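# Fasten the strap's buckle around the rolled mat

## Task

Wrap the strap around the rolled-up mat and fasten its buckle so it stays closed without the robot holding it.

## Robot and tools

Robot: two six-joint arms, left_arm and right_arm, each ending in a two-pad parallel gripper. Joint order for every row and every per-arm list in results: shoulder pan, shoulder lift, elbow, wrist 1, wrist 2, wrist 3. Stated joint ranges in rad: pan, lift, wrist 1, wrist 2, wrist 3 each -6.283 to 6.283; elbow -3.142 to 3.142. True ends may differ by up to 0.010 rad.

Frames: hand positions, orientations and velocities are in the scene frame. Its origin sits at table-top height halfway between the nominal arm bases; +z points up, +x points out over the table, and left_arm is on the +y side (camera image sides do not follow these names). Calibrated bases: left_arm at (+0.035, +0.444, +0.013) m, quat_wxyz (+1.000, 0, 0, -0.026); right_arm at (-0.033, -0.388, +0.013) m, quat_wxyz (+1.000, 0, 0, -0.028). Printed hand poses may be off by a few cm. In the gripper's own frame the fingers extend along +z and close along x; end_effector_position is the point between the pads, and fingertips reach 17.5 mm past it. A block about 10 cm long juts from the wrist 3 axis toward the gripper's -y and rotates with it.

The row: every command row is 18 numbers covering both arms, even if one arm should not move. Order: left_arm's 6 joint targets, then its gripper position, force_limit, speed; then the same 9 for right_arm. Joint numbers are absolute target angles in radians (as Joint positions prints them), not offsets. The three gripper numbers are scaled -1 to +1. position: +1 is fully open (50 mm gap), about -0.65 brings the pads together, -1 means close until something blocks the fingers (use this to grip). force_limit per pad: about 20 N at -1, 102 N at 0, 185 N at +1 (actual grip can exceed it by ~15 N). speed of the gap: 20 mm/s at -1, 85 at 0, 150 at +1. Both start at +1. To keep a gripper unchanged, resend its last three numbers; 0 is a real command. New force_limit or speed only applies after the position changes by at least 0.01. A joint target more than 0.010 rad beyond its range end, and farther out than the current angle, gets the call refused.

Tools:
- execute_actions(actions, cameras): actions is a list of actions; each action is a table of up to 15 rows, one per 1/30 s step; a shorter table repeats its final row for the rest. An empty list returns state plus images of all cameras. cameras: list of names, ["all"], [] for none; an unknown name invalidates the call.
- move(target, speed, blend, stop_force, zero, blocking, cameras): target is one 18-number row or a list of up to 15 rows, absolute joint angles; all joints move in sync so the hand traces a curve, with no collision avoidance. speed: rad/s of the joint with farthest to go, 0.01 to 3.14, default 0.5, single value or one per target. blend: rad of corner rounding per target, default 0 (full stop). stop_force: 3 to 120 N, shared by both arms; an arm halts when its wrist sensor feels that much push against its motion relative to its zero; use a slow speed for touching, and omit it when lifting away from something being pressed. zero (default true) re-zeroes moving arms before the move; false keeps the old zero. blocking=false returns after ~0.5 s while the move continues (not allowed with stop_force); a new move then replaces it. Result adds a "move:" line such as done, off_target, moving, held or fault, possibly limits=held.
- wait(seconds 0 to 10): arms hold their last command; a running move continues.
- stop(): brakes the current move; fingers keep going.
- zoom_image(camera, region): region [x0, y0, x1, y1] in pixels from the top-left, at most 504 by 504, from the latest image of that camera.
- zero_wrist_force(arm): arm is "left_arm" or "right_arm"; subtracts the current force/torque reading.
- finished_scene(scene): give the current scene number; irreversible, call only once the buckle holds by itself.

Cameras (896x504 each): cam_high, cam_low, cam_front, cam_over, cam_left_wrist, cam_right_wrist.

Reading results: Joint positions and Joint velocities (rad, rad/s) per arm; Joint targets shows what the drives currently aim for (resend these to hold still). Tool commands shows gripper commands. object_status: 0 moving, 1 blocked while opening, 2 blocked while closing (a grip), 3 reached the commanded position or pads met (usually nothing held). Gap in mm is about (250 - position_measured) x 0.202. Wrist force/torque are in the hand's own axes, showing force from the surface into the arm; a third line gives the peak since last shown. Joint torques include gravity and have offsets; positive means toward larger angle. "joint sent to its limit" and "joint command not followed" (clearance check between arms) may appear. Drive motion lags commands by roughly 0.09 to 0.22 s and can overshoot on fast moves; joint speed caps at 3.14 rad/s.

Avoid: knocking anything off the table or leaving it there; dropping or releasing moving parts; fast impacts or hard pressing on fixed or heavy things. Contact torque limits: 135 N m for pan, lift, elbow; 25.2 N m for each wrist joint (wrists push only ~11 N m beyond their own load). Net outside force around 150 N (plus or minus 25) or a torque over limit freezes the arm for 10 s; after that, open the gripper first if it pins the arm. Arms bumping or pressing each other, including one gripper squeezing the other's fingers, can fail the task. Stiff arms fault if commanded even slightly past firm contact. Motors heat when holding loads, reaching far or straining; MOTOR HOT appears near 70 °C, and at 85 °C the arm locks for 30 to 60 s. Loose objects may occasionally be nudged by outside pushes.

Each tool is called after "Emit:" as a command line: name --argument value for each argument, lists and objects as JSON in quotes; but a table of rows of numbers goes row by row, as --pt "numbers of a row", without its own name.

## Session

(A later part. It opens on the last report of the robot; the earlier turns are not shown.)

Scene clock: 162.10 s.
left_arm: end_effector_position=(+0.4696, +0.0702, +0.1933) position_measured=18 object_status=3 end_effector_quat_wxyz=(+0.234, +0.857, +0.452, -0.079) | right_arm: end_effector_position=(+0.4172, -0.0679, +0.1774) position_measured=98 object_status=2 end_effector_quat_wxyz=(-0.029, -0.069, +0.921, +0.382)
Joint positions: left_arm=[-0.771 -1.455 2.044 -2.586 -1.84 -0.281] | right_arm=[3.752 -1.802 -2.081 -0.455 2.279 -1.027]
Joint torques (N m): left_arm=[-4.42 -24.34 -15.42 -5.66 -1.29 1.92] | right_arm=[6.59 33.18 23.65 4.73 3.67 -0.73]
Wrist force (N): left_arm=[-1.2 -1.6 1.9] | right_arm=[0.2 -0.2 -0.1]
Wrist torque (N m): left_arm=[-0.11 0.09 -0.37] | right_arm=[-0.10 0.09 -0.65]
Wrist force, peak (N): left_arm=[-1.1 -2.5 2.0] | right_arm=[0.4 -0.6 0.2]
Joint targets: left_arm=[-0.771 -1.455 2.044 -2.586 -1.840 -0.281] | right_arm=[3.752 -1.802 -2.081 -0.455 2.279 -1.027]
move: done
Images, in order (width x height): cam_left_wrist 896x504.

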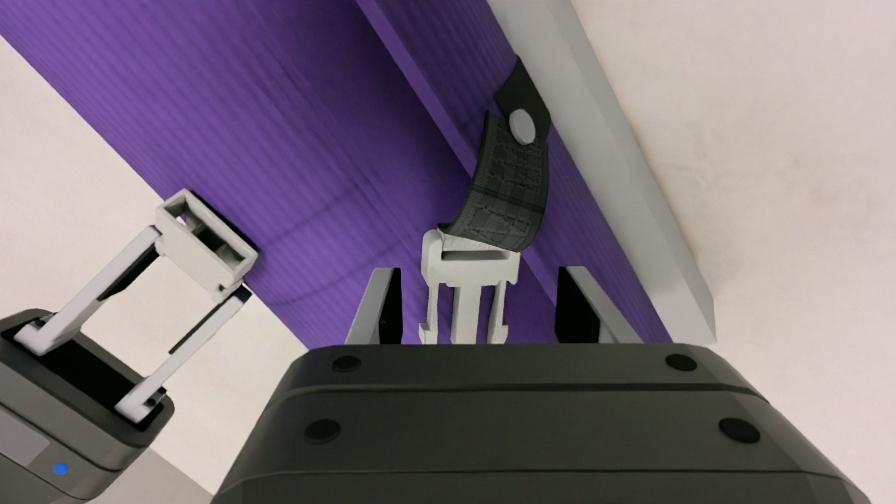

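Emit:
move --target '[-0.7901,-1.4057,2.0547,-2.6511,-1.8319,-0.2981,0.9,1,-1,3.7518,-1.8019,-2.0809,-0.4552,2.2788,-1.027,-1,1,-1]' --speed 0.07 --stop_force 12 --cameras '["cam_left_wrist","cam_front"]'

Emit:
zoom_image --camera "cam_left_wrist" --region '[350, 200, 610, 350]'

Scene clock: 168.77 s.
left_arm: end_effector_position=(+0.4694, +0.0570, +0.1717) position_measured=18 object_status=3 end_effector_quat_wxyz=(+0.234, +0.857, +0.451, -0.079) | right_arm: end_effector_position=(+0.4172, -0.0679, +0.1774) position_measured=98 object_status=2 end_effector_quat_wxyz=(-0.029, -0.069, +0.921, +0.382)
Joint positions: left_arm=[-0.79 -1.406 2.055 -2.651 -1.832 -0.298] | right_arm=[3.752 -1.802 -2.081 -0.455 2.279 -1.027]
Joint torques (N m): left_arm=[10.07 -36.03 -24.58 -0.13 -2.78 2.48] | right_arm=[6.25 31.28 23.19 4.75 3.62 -0.75]
Wrist force (N): left_arm=[-1.3 -0.9 -4.1] | right_arm=[0.3 -0.2 0.1]
Wrist torque (N m): left_arm=[-0.15 0.20 -0.23] | right_arm=[-0.10 0.06 -0.65]
Wrist force, peak (N): left_arm=[-2.1 -1.8 -6.4] | right_arm=[0.2 -0.7 0.0]
Joint targets: left_arm=[-0.790 -1.406 2.055 -2.651 -1.832 -0.298] | right_arm=[3.752 -1.802 -2.081 -0.455 2.279 -1.027]
move: done
Images, in order (width x height): cam_front 896x504, cam_left_wrist 896x504.

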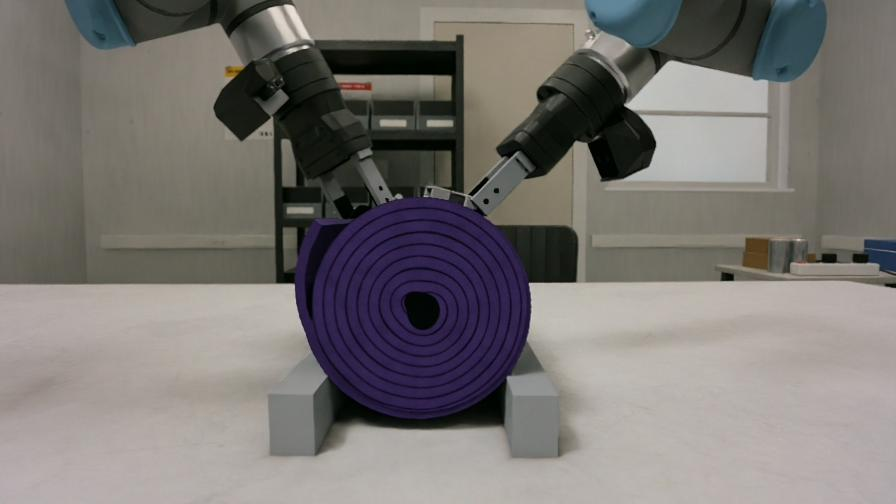

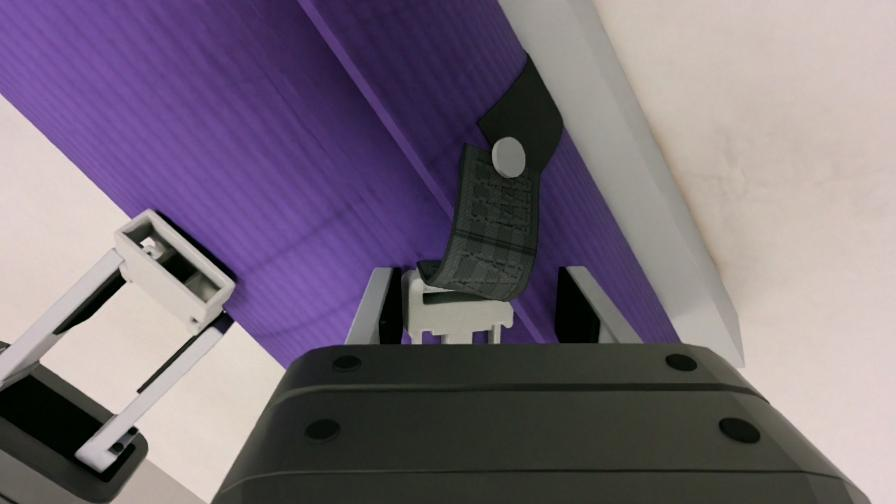

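Scaled by 1.938.

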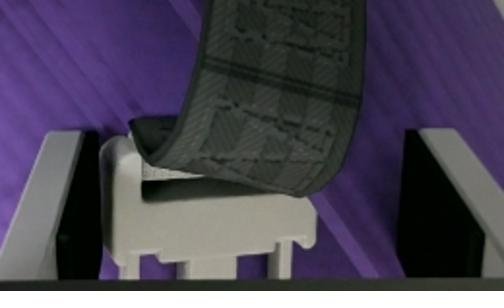

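Emit:
move --target '[-0.7964,-1.393,2.04,-2.649,-1.8319,-0.2981,0.9,1,-1,3.7518,-1.8019,-2.0809,-0.4552,2.2788,-1.027,-1,1,-1]' --speed 0.05 --stop_force 12 --cameras '["cam_left_wrist","cam_front"]'

Emit:
zoom_image --camera "cam_left_wrist" --region '[350, 200, 610, 350]'

Scene clock: 175.60 s.
left_arm: end_effector_position=(+0.4700, +0.0545, +0.1716) position_measured=18 object_status=3 end_effector_quat_wxyz=(+0.234, +0.858, +0.451, -0.079) | right_arm: end_effector_position=(+0.4172, -0.0679, +0.1774) position_measured=98 object_status=2 end_effector_quat_wxyz=(-0.029, -0.069, +0.921, +0.382)
Joint positions: left_arm=[-0.792 -1.401 2.049 -2.65 -1.832 -0.298] | right_arm=[3.752 -1.802 -2.081 -0.455 2.279 -1.027]
Joint torques (N m): left_arm=[6.32 -31.93 -15.25 -7.07 -2.17 2.51] | right_arm=[6.84 29.81 22.78 4.71 3.49 -0.71]
Wrist force (N): left_arm=[1.3 -9.6 -13.0] | right_arm=[0.3 -0.4 -0.2]
Wrist torque (N m): left_arm=[-0.26 0.48 -0.44] | right_arm=[-0.14 0.07 -0.66]
Wrist force, peak (N): left_arm=[4.0 -12.7 -16.7] | right_arm=[0.4 -0.5 0.0]
Joint targets: left_arm=[-0.792 -1.401 2.049 -2.650 -1.832 -0.298] | right_arm=[3.752 -1.802 -2.081 -0.455 2.279 -1.027]
move: contact (left_arm)
Images, in order (width x height): cam_front 896x504, cam_left_wrist 896x504.

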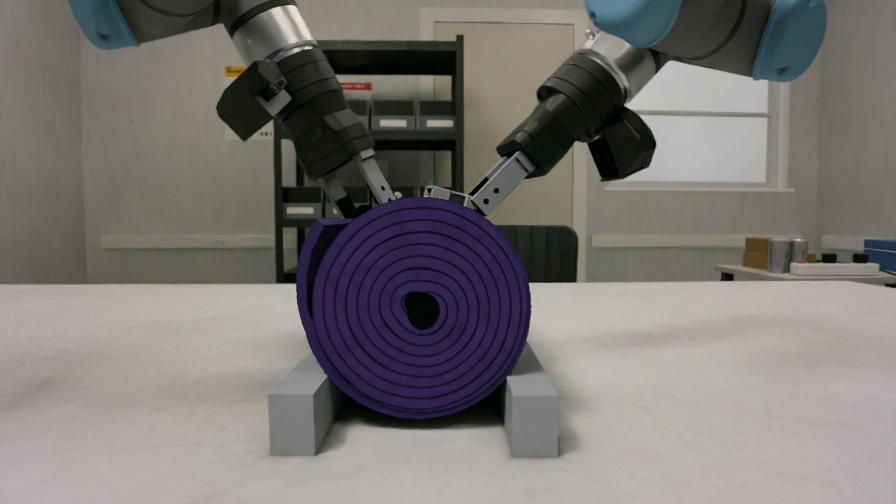

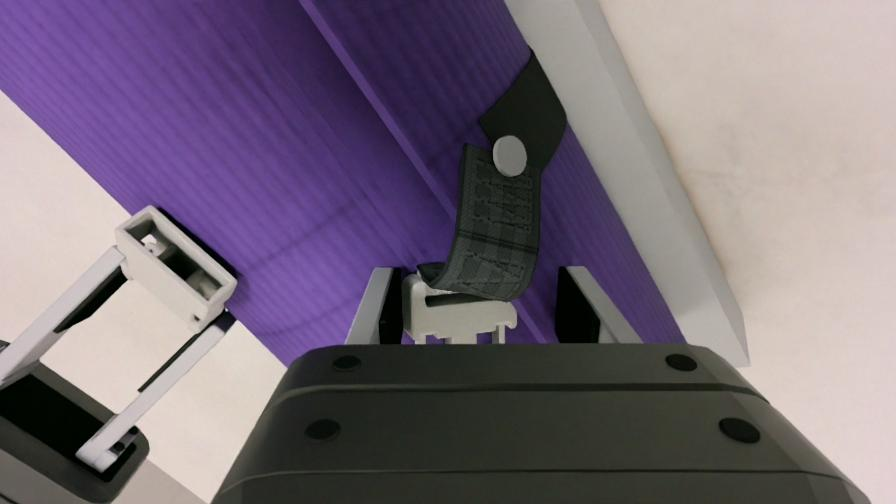

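Scaled by 1.938.

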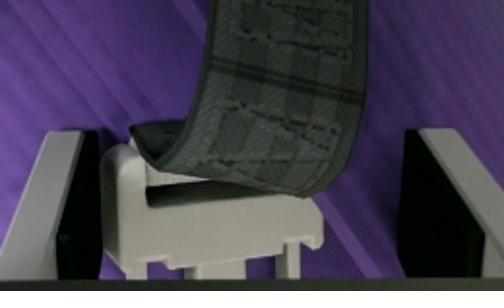

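Emit:
move --target '[-0.792,-1.401,2.049,-2.65,-1.832,-0.298,-1,-0.3,-1,3.7518,-1.8019,-2.0809,-0.4552,2.2788,-1.027,-1,1,-1]' --speed 0.05 --cameras '["cam_left_wrist","cam_front"]'

Emit:
zoom_image --camera "cam_left_wrist" --region '[350, 200, 610, 350]'

Scene clock: 181.17 s.
left_arm: end_effector_position=(+0.4702, +0.0545, +0.1718) position_measured=151 object_status=2 end_effector_quat_wxyz=(+0.235, +0.858, +0.451, -0.079) | right_arm: end_effector_position=(+0.4172, -0.0679, +0.1774) position_measured=98 object_status=2 end_effector_quat_wxyz=(-0.029, -0.069, +0.921, +0.382)
Joint positions: left_arm=[-0.792 -1.401 2.049 -2.651 -1.832 -0.298] | right_arm=[3.752 -1.802 -2.081 -0.455 2.279 -1.027]
Joint torques (N m): left_arm=[-11.7 32.98 16.04 6.38 2.32 2.2] | right_arm=[6.19 28.56 22.94 4.72 3.52 -0.75]
Wrist force (N): left_arm=[-14.8 0.1 -107.9] | right_arm=[0.4 -0.3 -0.2]
Wrist torque (N m): left_arm=[0.05 0.69 0.04] | right_arm=[-0.10 0.04 -0.65]
Wrist force, peak (N): left_arm=[-15.8 -0.1 -109.1] | right_arm=[0.4 -0.5 0.0]
Joint targets: left_arm=[-0.792 -1.401 2.049 -2.650 -1.832 -0.298] | right_arm=[3.752 -1.802 -2.081 -0.455 2.279 -1.027]
move: done
Images, in order (width x height): cam_front 896x504, cam_left_wrist 896x504.

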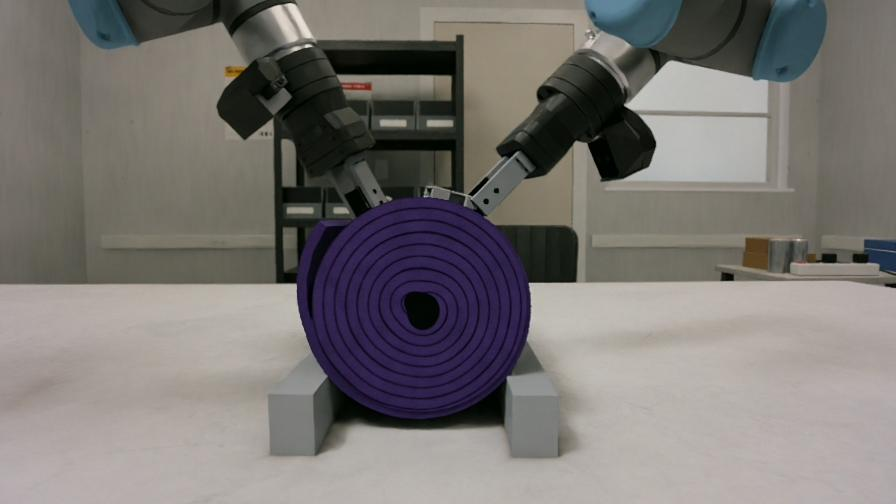

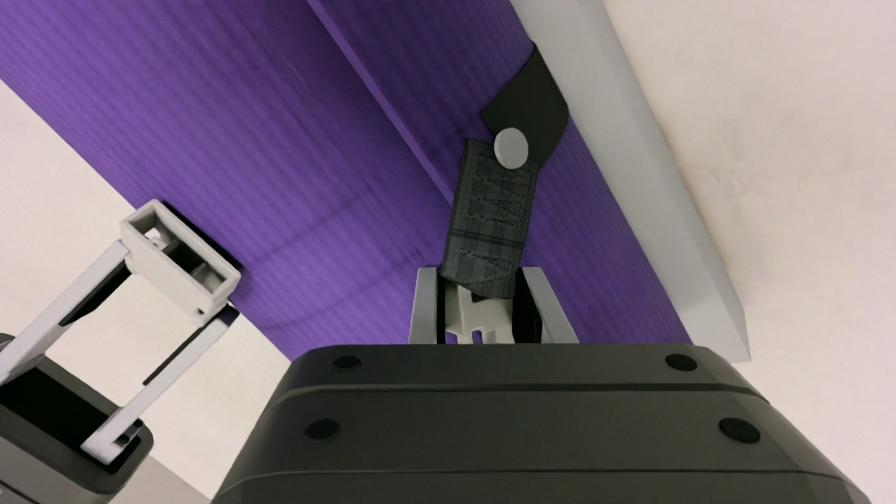

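Scaled by 1.938.

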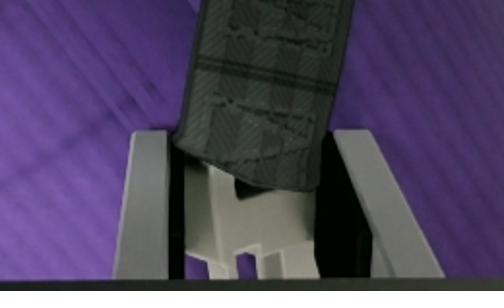

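Emit:
move --target '[-0.7828,-1.429,2.044,-2.6186,-1.836,-0.2896,-1,-0.3,-1,3.7518,-1.8019,-2.0809,-0.4552,2.2788,-1.027,-1,1,-1]' --speed 0.05 --cameras '["cam_left_wrist","cam_front"]'

Emit:
zoom_image --camera "cam_left_wrist" --region '[350, 200, 610, 350]'

Emit:
zoom_image --camera "cam_front" --region '[310, 140, 560, 265]'

Scene clock: 189.50 s.
left_arm: end_effector_position=(+0.4703, +0.0608, +0.1845) position_measured=252 object_status=3 end_effector_quat_wxyz=(+0.236, +0.857, +0.450, -0.079) | right_arm: end_effector_position=(+0.4172, -0.0679, +0.1774) position_measured=98 object_status=2 end_effector_quat_wxyz=(-0.029, -0.069, +0.921, +0.382)
Joint positions: left_arm=[-0.783 -1.429 2.044 -2.619 -1.836 -0.29] | right_arm=[3.752 -1.802 -2.081 -0.455 2.279 -1.027]
Joint torques (N m): left_arm=[-7.25 -23.27 -17.79 -6.21 0.85 -2.62] | right_arm=[6.36 27.04 22.55 4.76 3.43 -0.7]
Wrist force (N): left_arm=[-1.0 -1.5 2.1] | right_arm=[0.4 -0.1 -0.1]
Wrist torque (N m): left_arm=[-0.09 0.05 -0.37] | right_arm=[-0.10 0.06 -0.66]
Wrist force, peak (N): left_arm=[-15.4 0.1 -109.5] | right_arm=[0.6 -0.3 -0.2]
Joint targets: left_arm=[-0.783 -1.429 2.044 -2.619 -1.836 -0.290] | right_arm=[3.752 -1.802 -2.081 -0.455 2.279 -1.027]
move: done
Images, in order (width x height): cam_front 896x504, cam_left_wrist 896x504.

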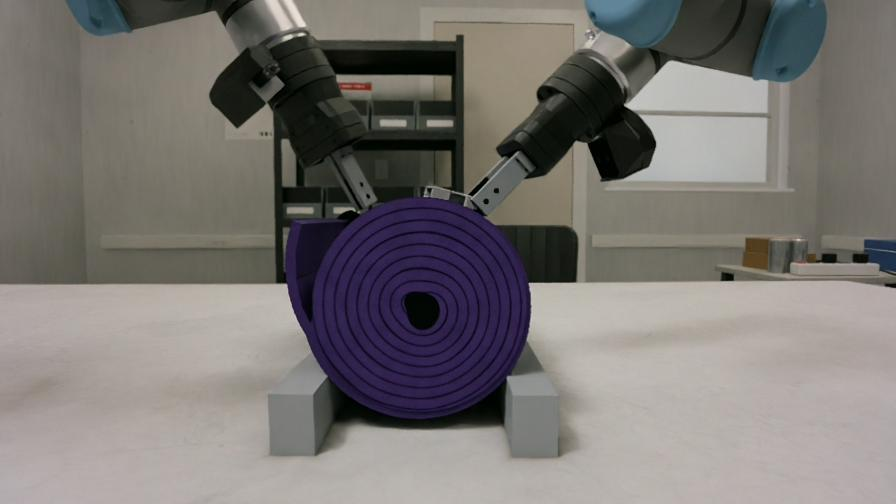

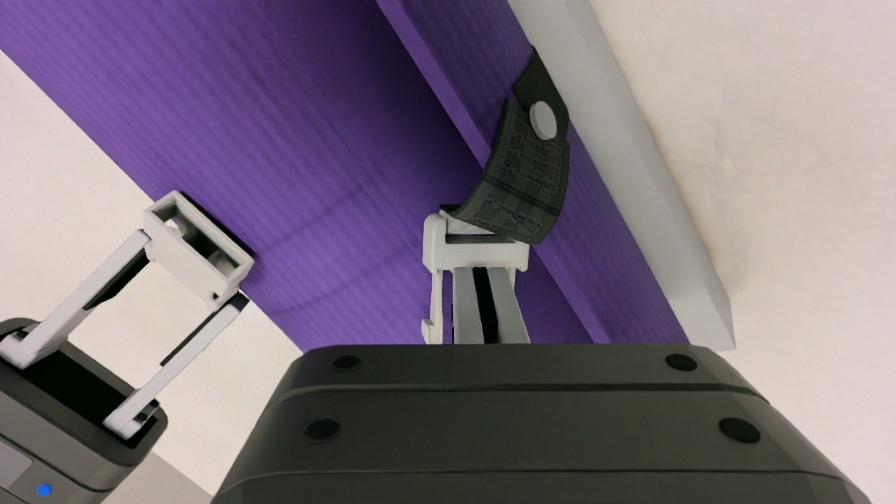

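Scaled by 1.938.

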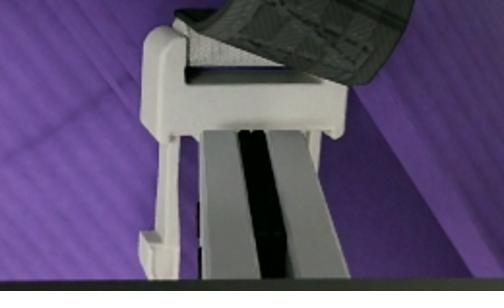

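Scaled by 2.016.

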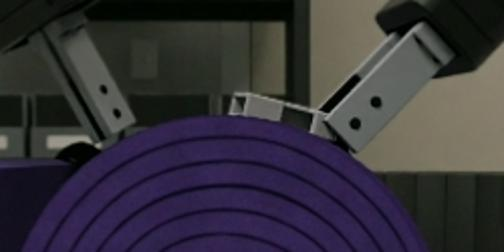

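Emit:
move --pt "-0.771 -1.4752 2.0341 -2.5558 -1.8399 -0.2806 -1 -0.3 -1 3.7518 -1.8019 -2.0809 -0.4552 2.2788 -1.027 -1 1 -1" --pt "-0.5602 -1.2796 2.0386 -2.7387 -2.3558 -0.1013 0.9 1 -1 3.7518 -1.8019 -2.0809 -0.4552 2.2788 -1.027 -1 1 -1" --speed 0.3 --cameras '["cam_left_wrist","cam_front"]'

Emit:
zoom_image --camera "cam_left_wrist" --region '[350, 200, 610, 350]'

Scene clock: 219.87 s.
left_arm: end_effector_position=(+0.4739, +0.0748, +0.1839) position_measured=18 object_status=3 end_effector_quat_wxyz=(+0.326, +0.820, +0.390, -0.263) | right_arm: end_effector_position=(+0.4172, -0.0679, +0.1774) position_measured=98 object_status=2 end_effector_quat_wxyz=(-0.029, -0.069, +0.921, +0.382)
Joint positions: left_arm=[-0.56 -1.28 2.039 -2.739 -2.356 -0.101] | right_arm=[3.752 -1.802 -2.081 -0.455 2.279 -1.027]
Joint torques (N m): left_arm=[-9.67 -38.95 -24.55 -1.07 -1.96 -2.58] | right_arm=[6.38 23.94 21.81 4.76 3.39 -0.62]
Wrist force (N): left_arm=[-1.7 -1.8 2.0] | right_arm=[0.2 -0.3 -0.2]
Wrist torque (N m): left_arm=[-0.07 0.15 -0.34] | right_arm=[-0.12 0.09 -0.65]
Wrist force, peak (N): left_arm=[-5.2 -1.2 -1.2] | right_arm=[0.3 -0.7 0.1]
Joint targets: left_arm=[-0.560 -1.280 2.039 -2.739 -2.356 -0.101] | right_arm=[3.752 -1.802 -2.081 -0.455 2.279 -1.027]
move: done
Images, in order (width x height): cam_front 896x504, cam_left_wrist 896x504.

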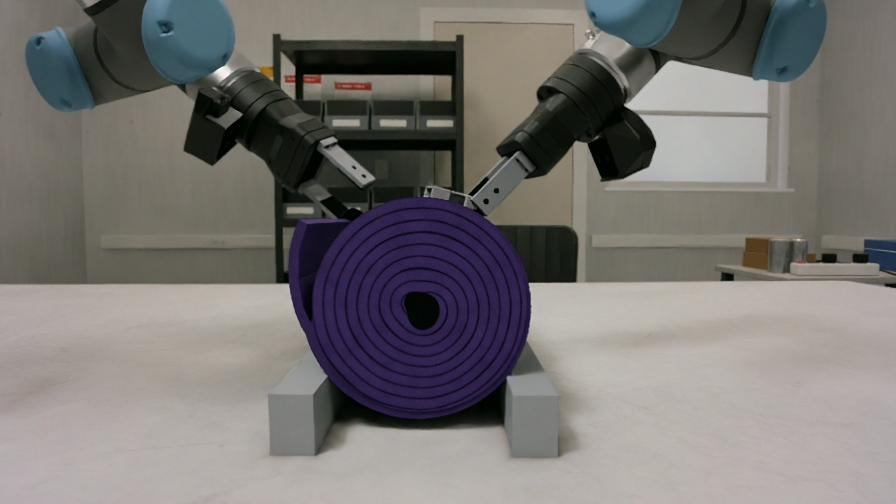

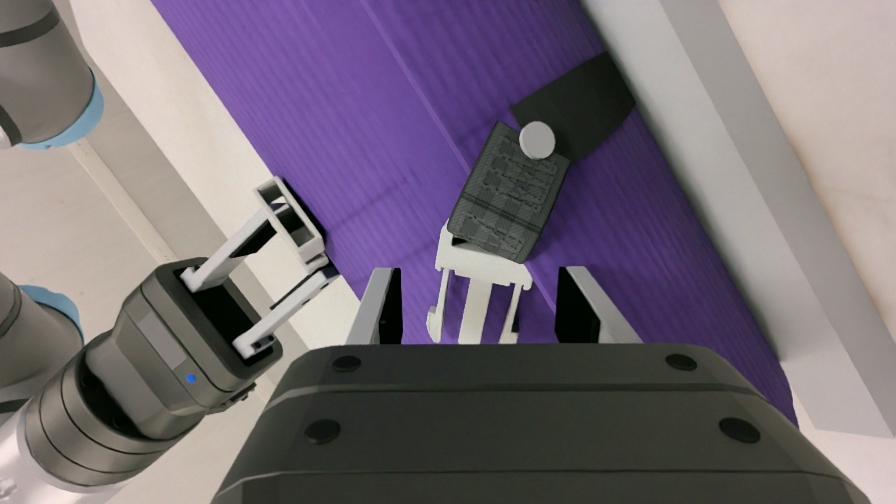

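Scaled by 1.938.

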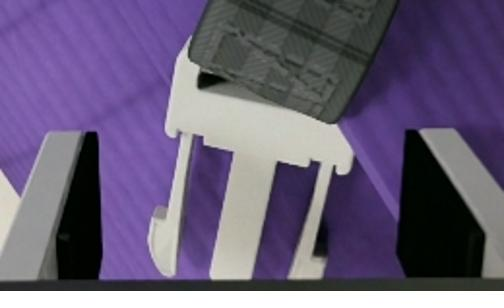

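Emit:
move --pt "-0.5602 -1.2796 2.0386 -2.7387 -2.3558 0.0987 0.9 1 -1 3.7518 -1.8019 -2.0809 -0.4552 2.2788 -1.027 -1 1 -1" --pt "-0.5943 -1.2379 2.0476 -2.8199 -2.3417 0.055 0.9 1 -1 3.7518 -1.8019 -2.0809 -0.4552 2.2788 -1.027 -1 1 -1" --speed 0.07 --stop_force 12 --cameras '["cam_left_wrist","cam_front"]'

Emit:
zoom_image --camera "cam_left_wrist" --region '[350, 200, 610, 350]'

Scene clock: 238.27 s.
left_arm: end_effector_position=(+0.4721, +0.0678, +0.1772) position_measured=18 object_status=3 end_effector_quat_wxyz=(+0.351, +0.855, +0.307, -0.229) | right_arm: end_effector_position=(+0.4172, -0.0679, +0.1774) position_measured=98 object_status=2 end_effector_quat_wxyz=(-0.029, -0.069, +0.921, +0.382)
Joint positions: left_arm=[-0.574 -1.263 2.042 -2.771 -2.35 0.081] | right_arm=[3.752 -1.802 -2.081 -0.455 2.279 -1.027]
Joint torques (N m): left_arm=[6.48 -27.24 -20.21 -3.54 -2.97 0.25] | right_arm=[6.4 21.58 22.14 4.77 3.33 -0.64]
Wrist force (N): left_arm=[-4.0 3.1 -10.3] | right_arm=[0.3 -0.4 -0.2]
Wrist torque (N m): left_arm=[-0.24 0.50 -0.24] | right_arm=[-0.13 0.06 -0.65]
Wrist force, peak (N): left_arm=[-5.7 3.8 -18.8] | right_arm=[0.5 -0.5 -0.2]
Joint targets: left_arm=[-0.574 -1.263 2.042 -2.771 -2.350 0.081] | right_arm=[3.752 -1.802 -2.081 -0.455 2.279 -1.027]
move: contact (left_arm); path passed 1 of 2 targets; left_arm: the wrist 1 is farthest, 0.049 rad from its target
Images, in order (width x height): cam_front 896x504, cam_left_wrist 896x504.

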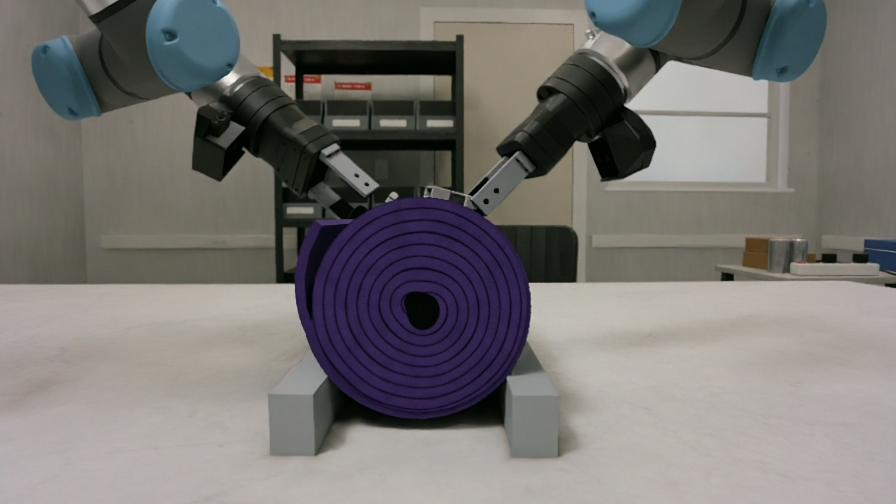

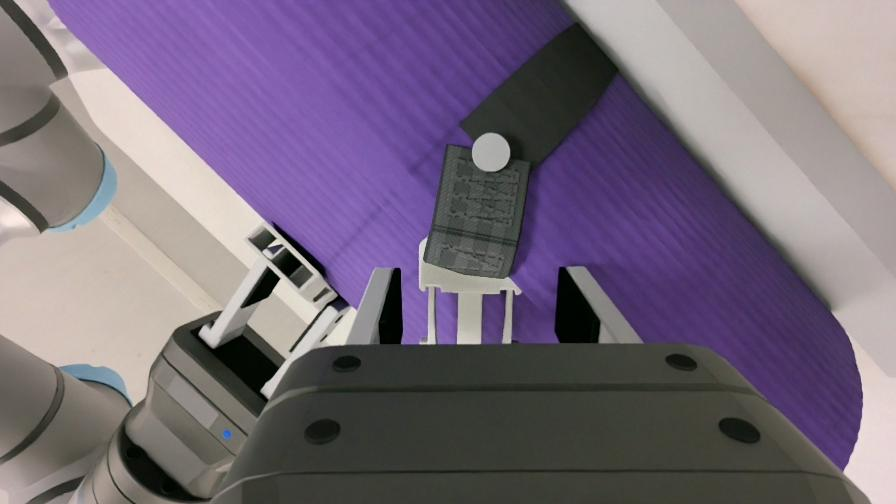

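Scaled by 1.938.

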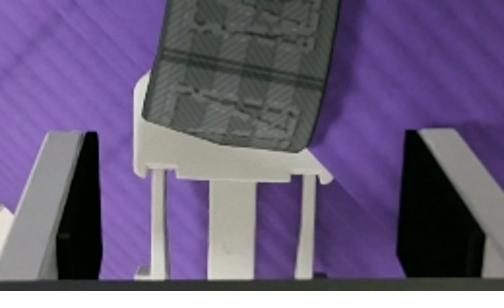

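Emit:
move --pt "-0.5602 -1.2996 2.0286 -2.7087 -2.3558 0.0987 0.9 1 -1 3.7518 -1.8019 -2.0809 -0.4552 2.2788 -1.027 0.9 1 -1" --pt "-0.5802 -1.4096 1.9986 -2.5287 -2.2 0.0987 0.9 1 -1 3.7013 -1.7279 -2.0637 -0.588 2.2961 -1.0902 0.9 1 -1" --pt "-0.58 -1.6056 1.9986 -2.4286 -1.8418 0.024 0.9 1 -1 4.0830 -1.9762 -1.3102 -1.426 1.5708 -1.3851 0.9 1 -1" --speed 0.5 --cameras '["cam_right_wrist","cam_front","cam_over"]'

Emit:
zoom_image --camera "cam_right_wrist" --region '[320, 80, 620, 330]'

Scene clock: 258.93 s.
left_arm: end_effector_position=(+0.5156, +0.1712, +0.2713) position_measured=18 object_status=3 end_effector_quat_wxyz=(+0.263, +0.879, +0.398, -0.011) | right_arm: end_effector_position=(+0.4850, +0.0350, +0.2499) position_measured=18 object_status=3 end_effector_quat_wxyz=(+0.000, -0.342, +0.940, +0.000)
Joint positions: left_arm=[-0.58 -1.606 1.999 -2.429 -1.842 0.024] | right_arm=[4.083 -1.976 -1.31 -1.426 1.571 -1.385]
Joint torques (N m): left_arm=[9.41 -18.9 -17.83 -6.35 -1.6 2.39] | right_arm=[1.69 51.23 29.01 2.17 0.03 0.83]
Wrist force (N): left_arm=[-0.9 -2.2 2.2] | right_arm=[1.1 0.0 -0.6]
Wrist torque (N m): left_arm=[-0.20 0.06 -0.26] | right_arm=[-0.12 -0.26 -0.18]
Wrist force, peak (N): left_arm=[-4.6 3.1 -10.9] | right_arm=[2.8 0.8 -3.4]
Joint targets: left_arm=[-0.580 -1.606 1.999 -2.429 -1.842 0.024] | right_arm=[4.083 -1.976 -1.310 -1.426 1.571 -1.385]
move: done
Images, in order (width x height): cam_front 896x504, cam_over 896x504, cam_right_wrist 896x504.

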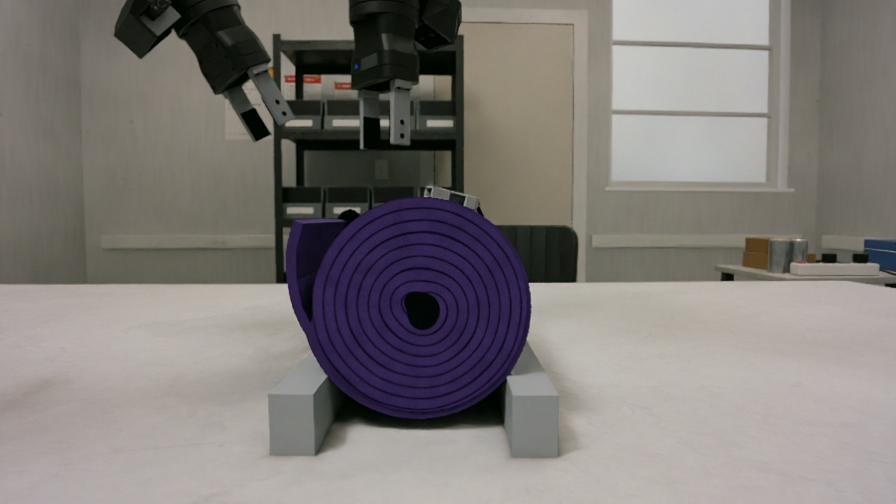

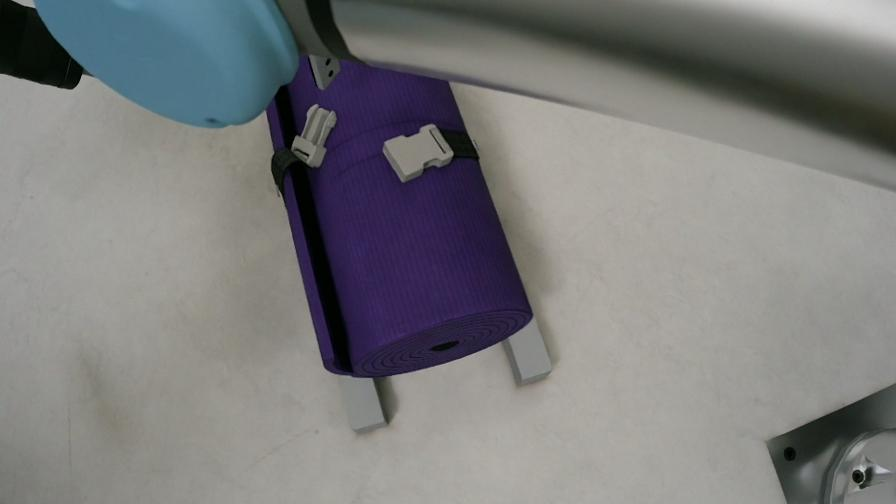

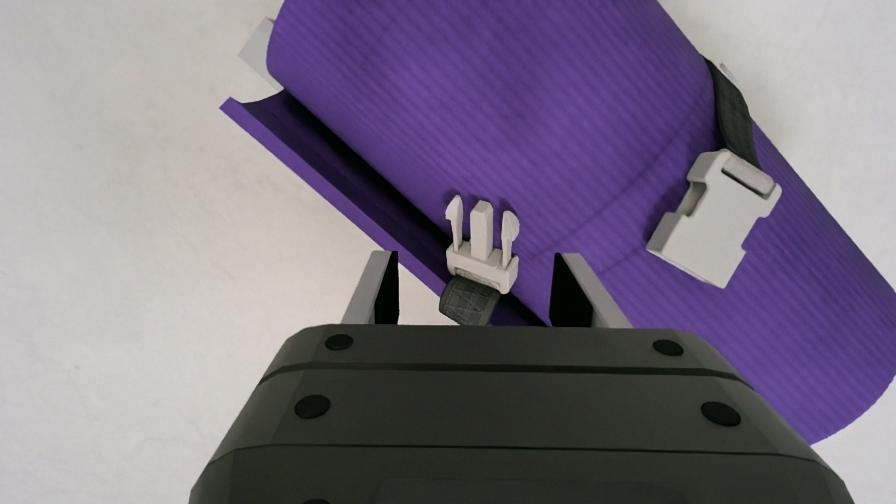

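Scaled by 1.680.

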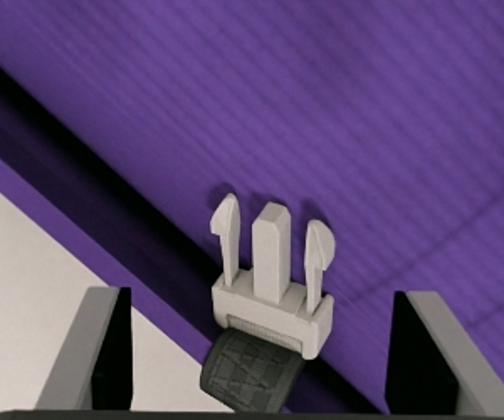

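Emit:
move --target '[-0.58,-1.6056,1.9986,-2.4286,-1.8418,0.024,0.9,1,-1,4.0748,-1.9957,-1.4492,-1.2675,1.5708,-1.233,0.9,1,-1]' --speed 0.15 --stop_force 8 --cameras '["cam_right_wrist","cam_front"]'

Emit:
zoom_image --camera "cam_front" --region '[310, 140, 560, 265]'

Scene clock: 269.03 s.
left_arm: end_effector_position=(+0.5156, +0.1712, +0.2713) position_measured=18 object_status=3 end_effector_quat_wxyz=(+0.263, +0.879, +0.398, -0.011) | right_arm: end_effector_position=(+0.4845, +0.0259, +0.1859) position_measured=18 object_status=3 end_effector_quat_wxyz=(+0.000, -0.266, +0.964, +0.000)
Joint positions: left_arm=[-0.58 -1.606 1.999 -2.429 -1.842 0.024] | right_arm=[4.075 -1.996 -1.45 -1.267 1.571 -1.232]
Joint torques (N m): left_arm=[-3.06 -17.32 -26.91 -6.21 1.51 2.46] | right_arm=[2.65 41.36 27.29 1.14 -2.27 -1.24]
Wrist force (N): left_arm=[-0.9 -2.2 2.1] | right_arm=[0.1 -0.9 -9.9]
Wrist torque (N m): left_arm=[-0.21 0.05 -0.28] | right_arm=[0.01 -0.03 -0.21]
Wrist force, peak (N): left_arm=[-1.2 -2.4 2.2] | right_arm=[1.1 -1.1 -14.2]
Joint targets: left_arm=[-0.580 -1.606 1.999 -2.429 -1.842 0.024] | right_arm=[4.075 -1.996 -1.450 -1.267 1.571 -1.232]
move: contact (right_arm)
Images, in order (width x height): cam_front 896x504, cam_right_wrist 896x504.

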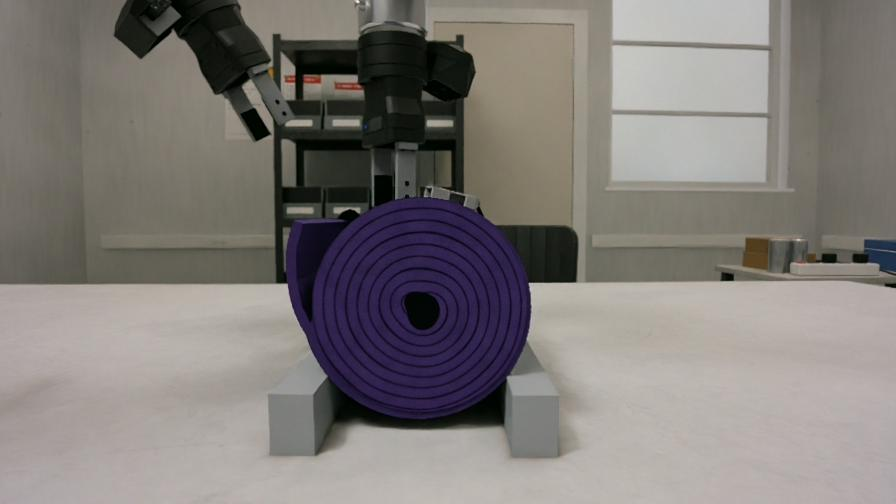

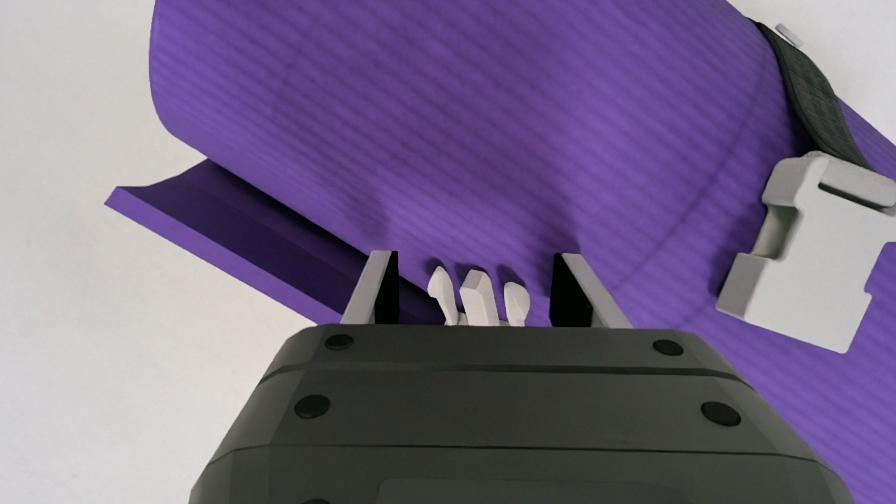

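Scaled by 2.016.

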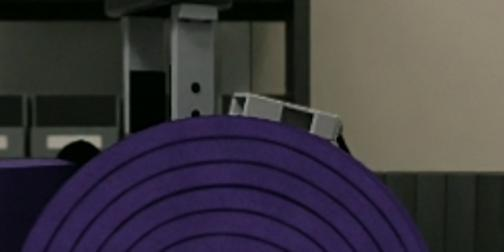

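Emit:
move --target '[-0.58,-1.6056,1.9986,-2.4286,-1.8418,0.024,0.9,1,-1,4.0331,-2.2461,-0.9732,-1.828,1.6702,-1.2914,0.75,1,-1]' --speed 0.3

Emit:
move --target '[-0.58,-1.6056,1.9986,-2.4286,-1.8418,0.024,0.9,1,-1,4.037,-2.2273,-1.0776,-1.742,1.6715,-1.2878,0.75,1,-1]' --speed 0.07 --stop_force 10 --cameras '["cam_right_wrist","cam_front"]'

Emit:
zoom_image --camera "cam_right_wrist" --region '[340, 200, 620, 340]'

Scene clock: 299.07 s.
left_arm: end_effector_position=(+0.5156, +0.1712, +0.2713) position_measured=18 object_status=3 end_effector_quat_wxyz=(+0.263, +0.879, +0.398, -0.011) | right_arm: end_effector_position=(+0.4936, +0.0338, +0.2001) position_measured=41 object_status=3 end_effector_quat_wxyz=(-0.167, -0.262, +0.949, -0.046)
Joint positions: left_arm=[-0.58 -1.606 1.999 -2.429 -1.842 0.024] | right_arm=[4.033 -2.246 -0.973 -1.828 1.67 -1.291]
Joint torques (N m): left_arm=[-5.95 -17.5 -27.38 -6.23 1.56 2.58] | right_arm=[6.17 59.92 21.09 1.41 -2.51 1.05]
Wrist force (N): left_arm=[-1.0 -2.3 2.1] | right_arm=[1.5 -0.5 -0.5]
Wrist torque (N m): left_arm=[-0.23 0.08 -0.27] | right_arm=[-0.14 -0.21 -0.29]
Wrist force, peak (N): left_arm=[-1.3 -2.3 2.3] | right_arm=[0.7 -0.3 -11.2]
Joint targets: left_arm=[-0.580 -1.606 1.999 -2.429 -1.842 0.024] | right_arm=[4.033 -2.246 -0.973 -1.828 1.670 -1.291]
move: done

Scene clock: 301.33 s.
left_arm: end_effector_position=(+0.5156, +0.1712, +0.2713) position_measured=18 object_status=3 end_effector_quat_wxyz=(+0.263, +0.879, +0.398, -0.011) | right_arm: end_effector_position=(+0.4873, +0.0301, +0.1794) position_measured=41 object_status=3 end_effector_quat_wxyz=(-0.167, -0.262, +0.949, -0.046)
Joint positions: left_arm=[-0.58 -1.606 1.999 -2.429 -1.842 0.024] | right_arm=[4.036 -2.232 -1.05 -1.765 1.671 -1.289]
Joint torques (N m): left_arm=[-5.61 -17.48 -27.34 -6.24 1.58 2.28] | right_arm=[-7.72 35.44 11.49 2.34 -0.52 -0.79]
Wrist force (N): left_arm=[-1.1 -2.1 2.1] | right_arm=[1.0 1.4 -8.8]
Wrist torque (N m): left_arm=[-0.19 0.08 -0.27] | right_arm=[-0.02 -0.36 -0.40]
Wrist force, peak (N): left_arm=[-1.1 -2.3 2.3] | right_arm=[2.3 0.9 -19.6]
Joint targets: left_arm=[-0.580 -1.606 1.999 -2.429 -1.842 0.024] | right_arm=[4.036 -2.232 -1.050 -1.765 1.671 -1.289]
move: contact (right_arm); right_arm: the elbow is farthest, 0.028 rad from its target
Images, in order (width x height): cam_front 896x504, cam_right_wrist 896x504.

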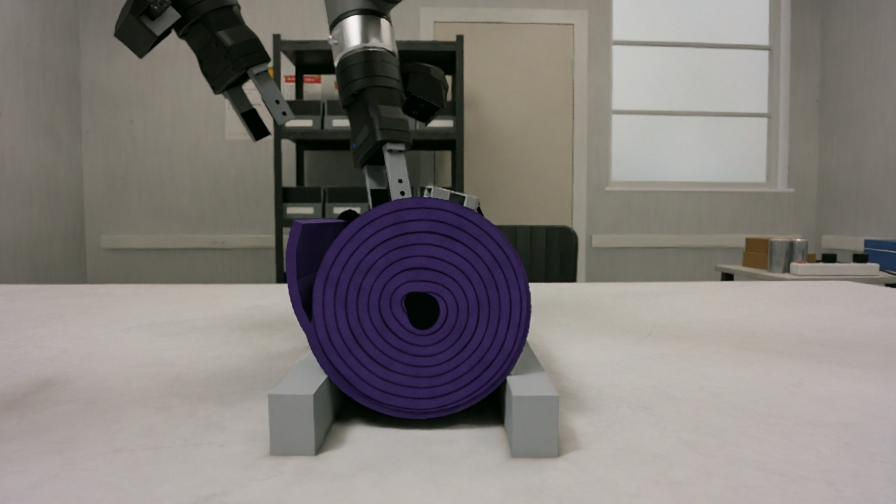

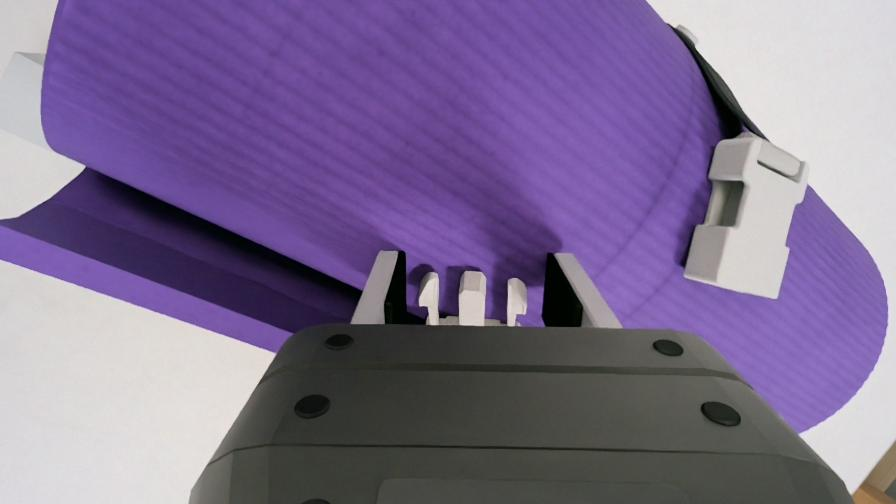

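Scaled by 1.800.

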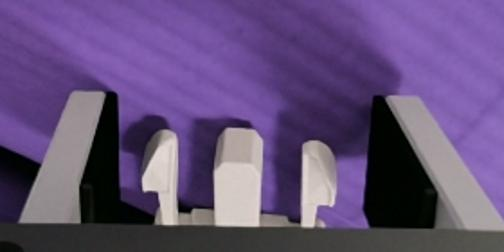

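Emit:
move --target '[-0.58,-1.6056,1.9986,-2.4286,-1.8418,0.024,0.9,1,-1,4.036,-2.232,-1.05,-1.765,1.671,-1.289,-1,-0.7,-1]' --speed 0.1 --cameras '["cam_right_wrist","cam_front"]'

Emit:
zoom_image --camera "cam_right_wrist" --region '[340, 200, 620, 340]'

Scene clock: 307.40 s.
left_arm: end_effector_position=(+0.5156, +0.1712, +0.2713) position_measured=18 object_status=3 end_effector_quat_wxyz=(+0.263, +0.879, +0.398, -0.011) | right_arm: end_effector_position=(+0.4873, +0.0300, +0.1795) position_measured=224 object_status=2 end_effector_quat_wxyz=(-0.167, -0.262, +0.949, -0.046)
Joint positions: left_arm=[-0.58 -1.606 1.999 -2.429 -1.842 0.024] | right_arm=[4.036 -2.232 -1.05 -1.765 1.671 -1.289]
Joint torques (N m): left_arm=[-6.19 -17.7 -27.87 -6.21 1.48 2.18] | right_arm=[3.79 36.69 10.73 -1.22 -1.51 1.03]
Wrist force (N): left_arm=[-1.1 -2.3 1.9] | right_arm=[-2.6 3.6 -7.7]
Wrist torque (N m): left_arm=[-0.22 0.08 -0.27] | right_arm=[-0.03 -0.29 -0.43]
Wrist force, peak (N): left_arm=[-1.4 -2.3 2.1] | right_arm=[-1.3 6.4 -24.3]
Joint targets: left_arm=[-0.580 -1.606 1.999 -2.429 -1.842 0.024] | right_arm=[4.036 -2.232 -1.050 -1.765 1.671 -1.289]
move: done
Images, in order (width x height): cam_front 896x504, cam_right_wrist 896x504.

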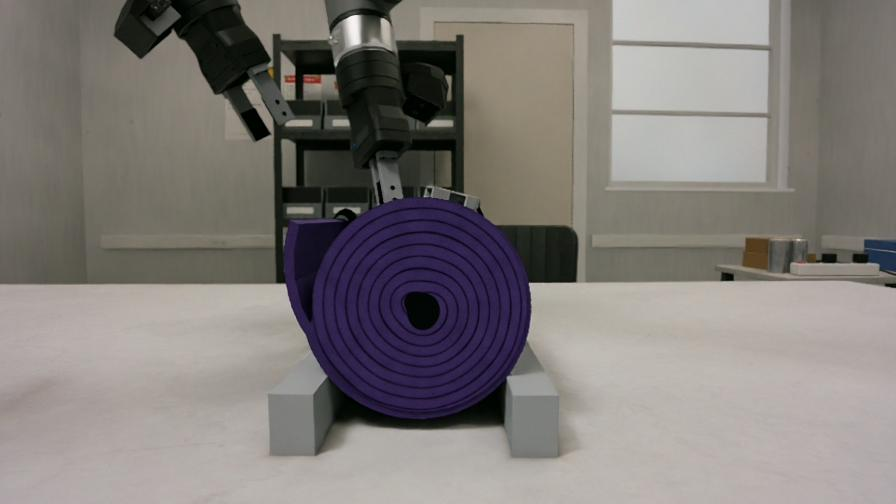

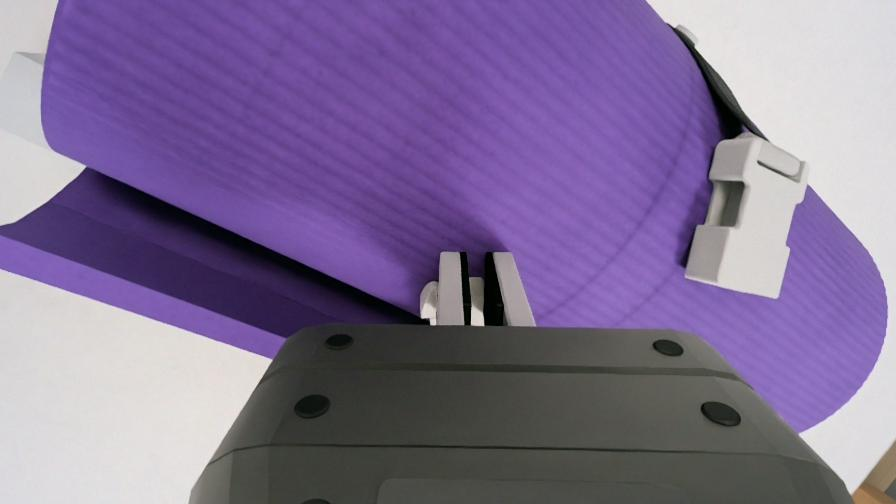

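Scaled by 1.800.

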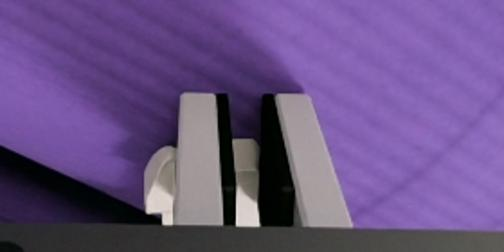

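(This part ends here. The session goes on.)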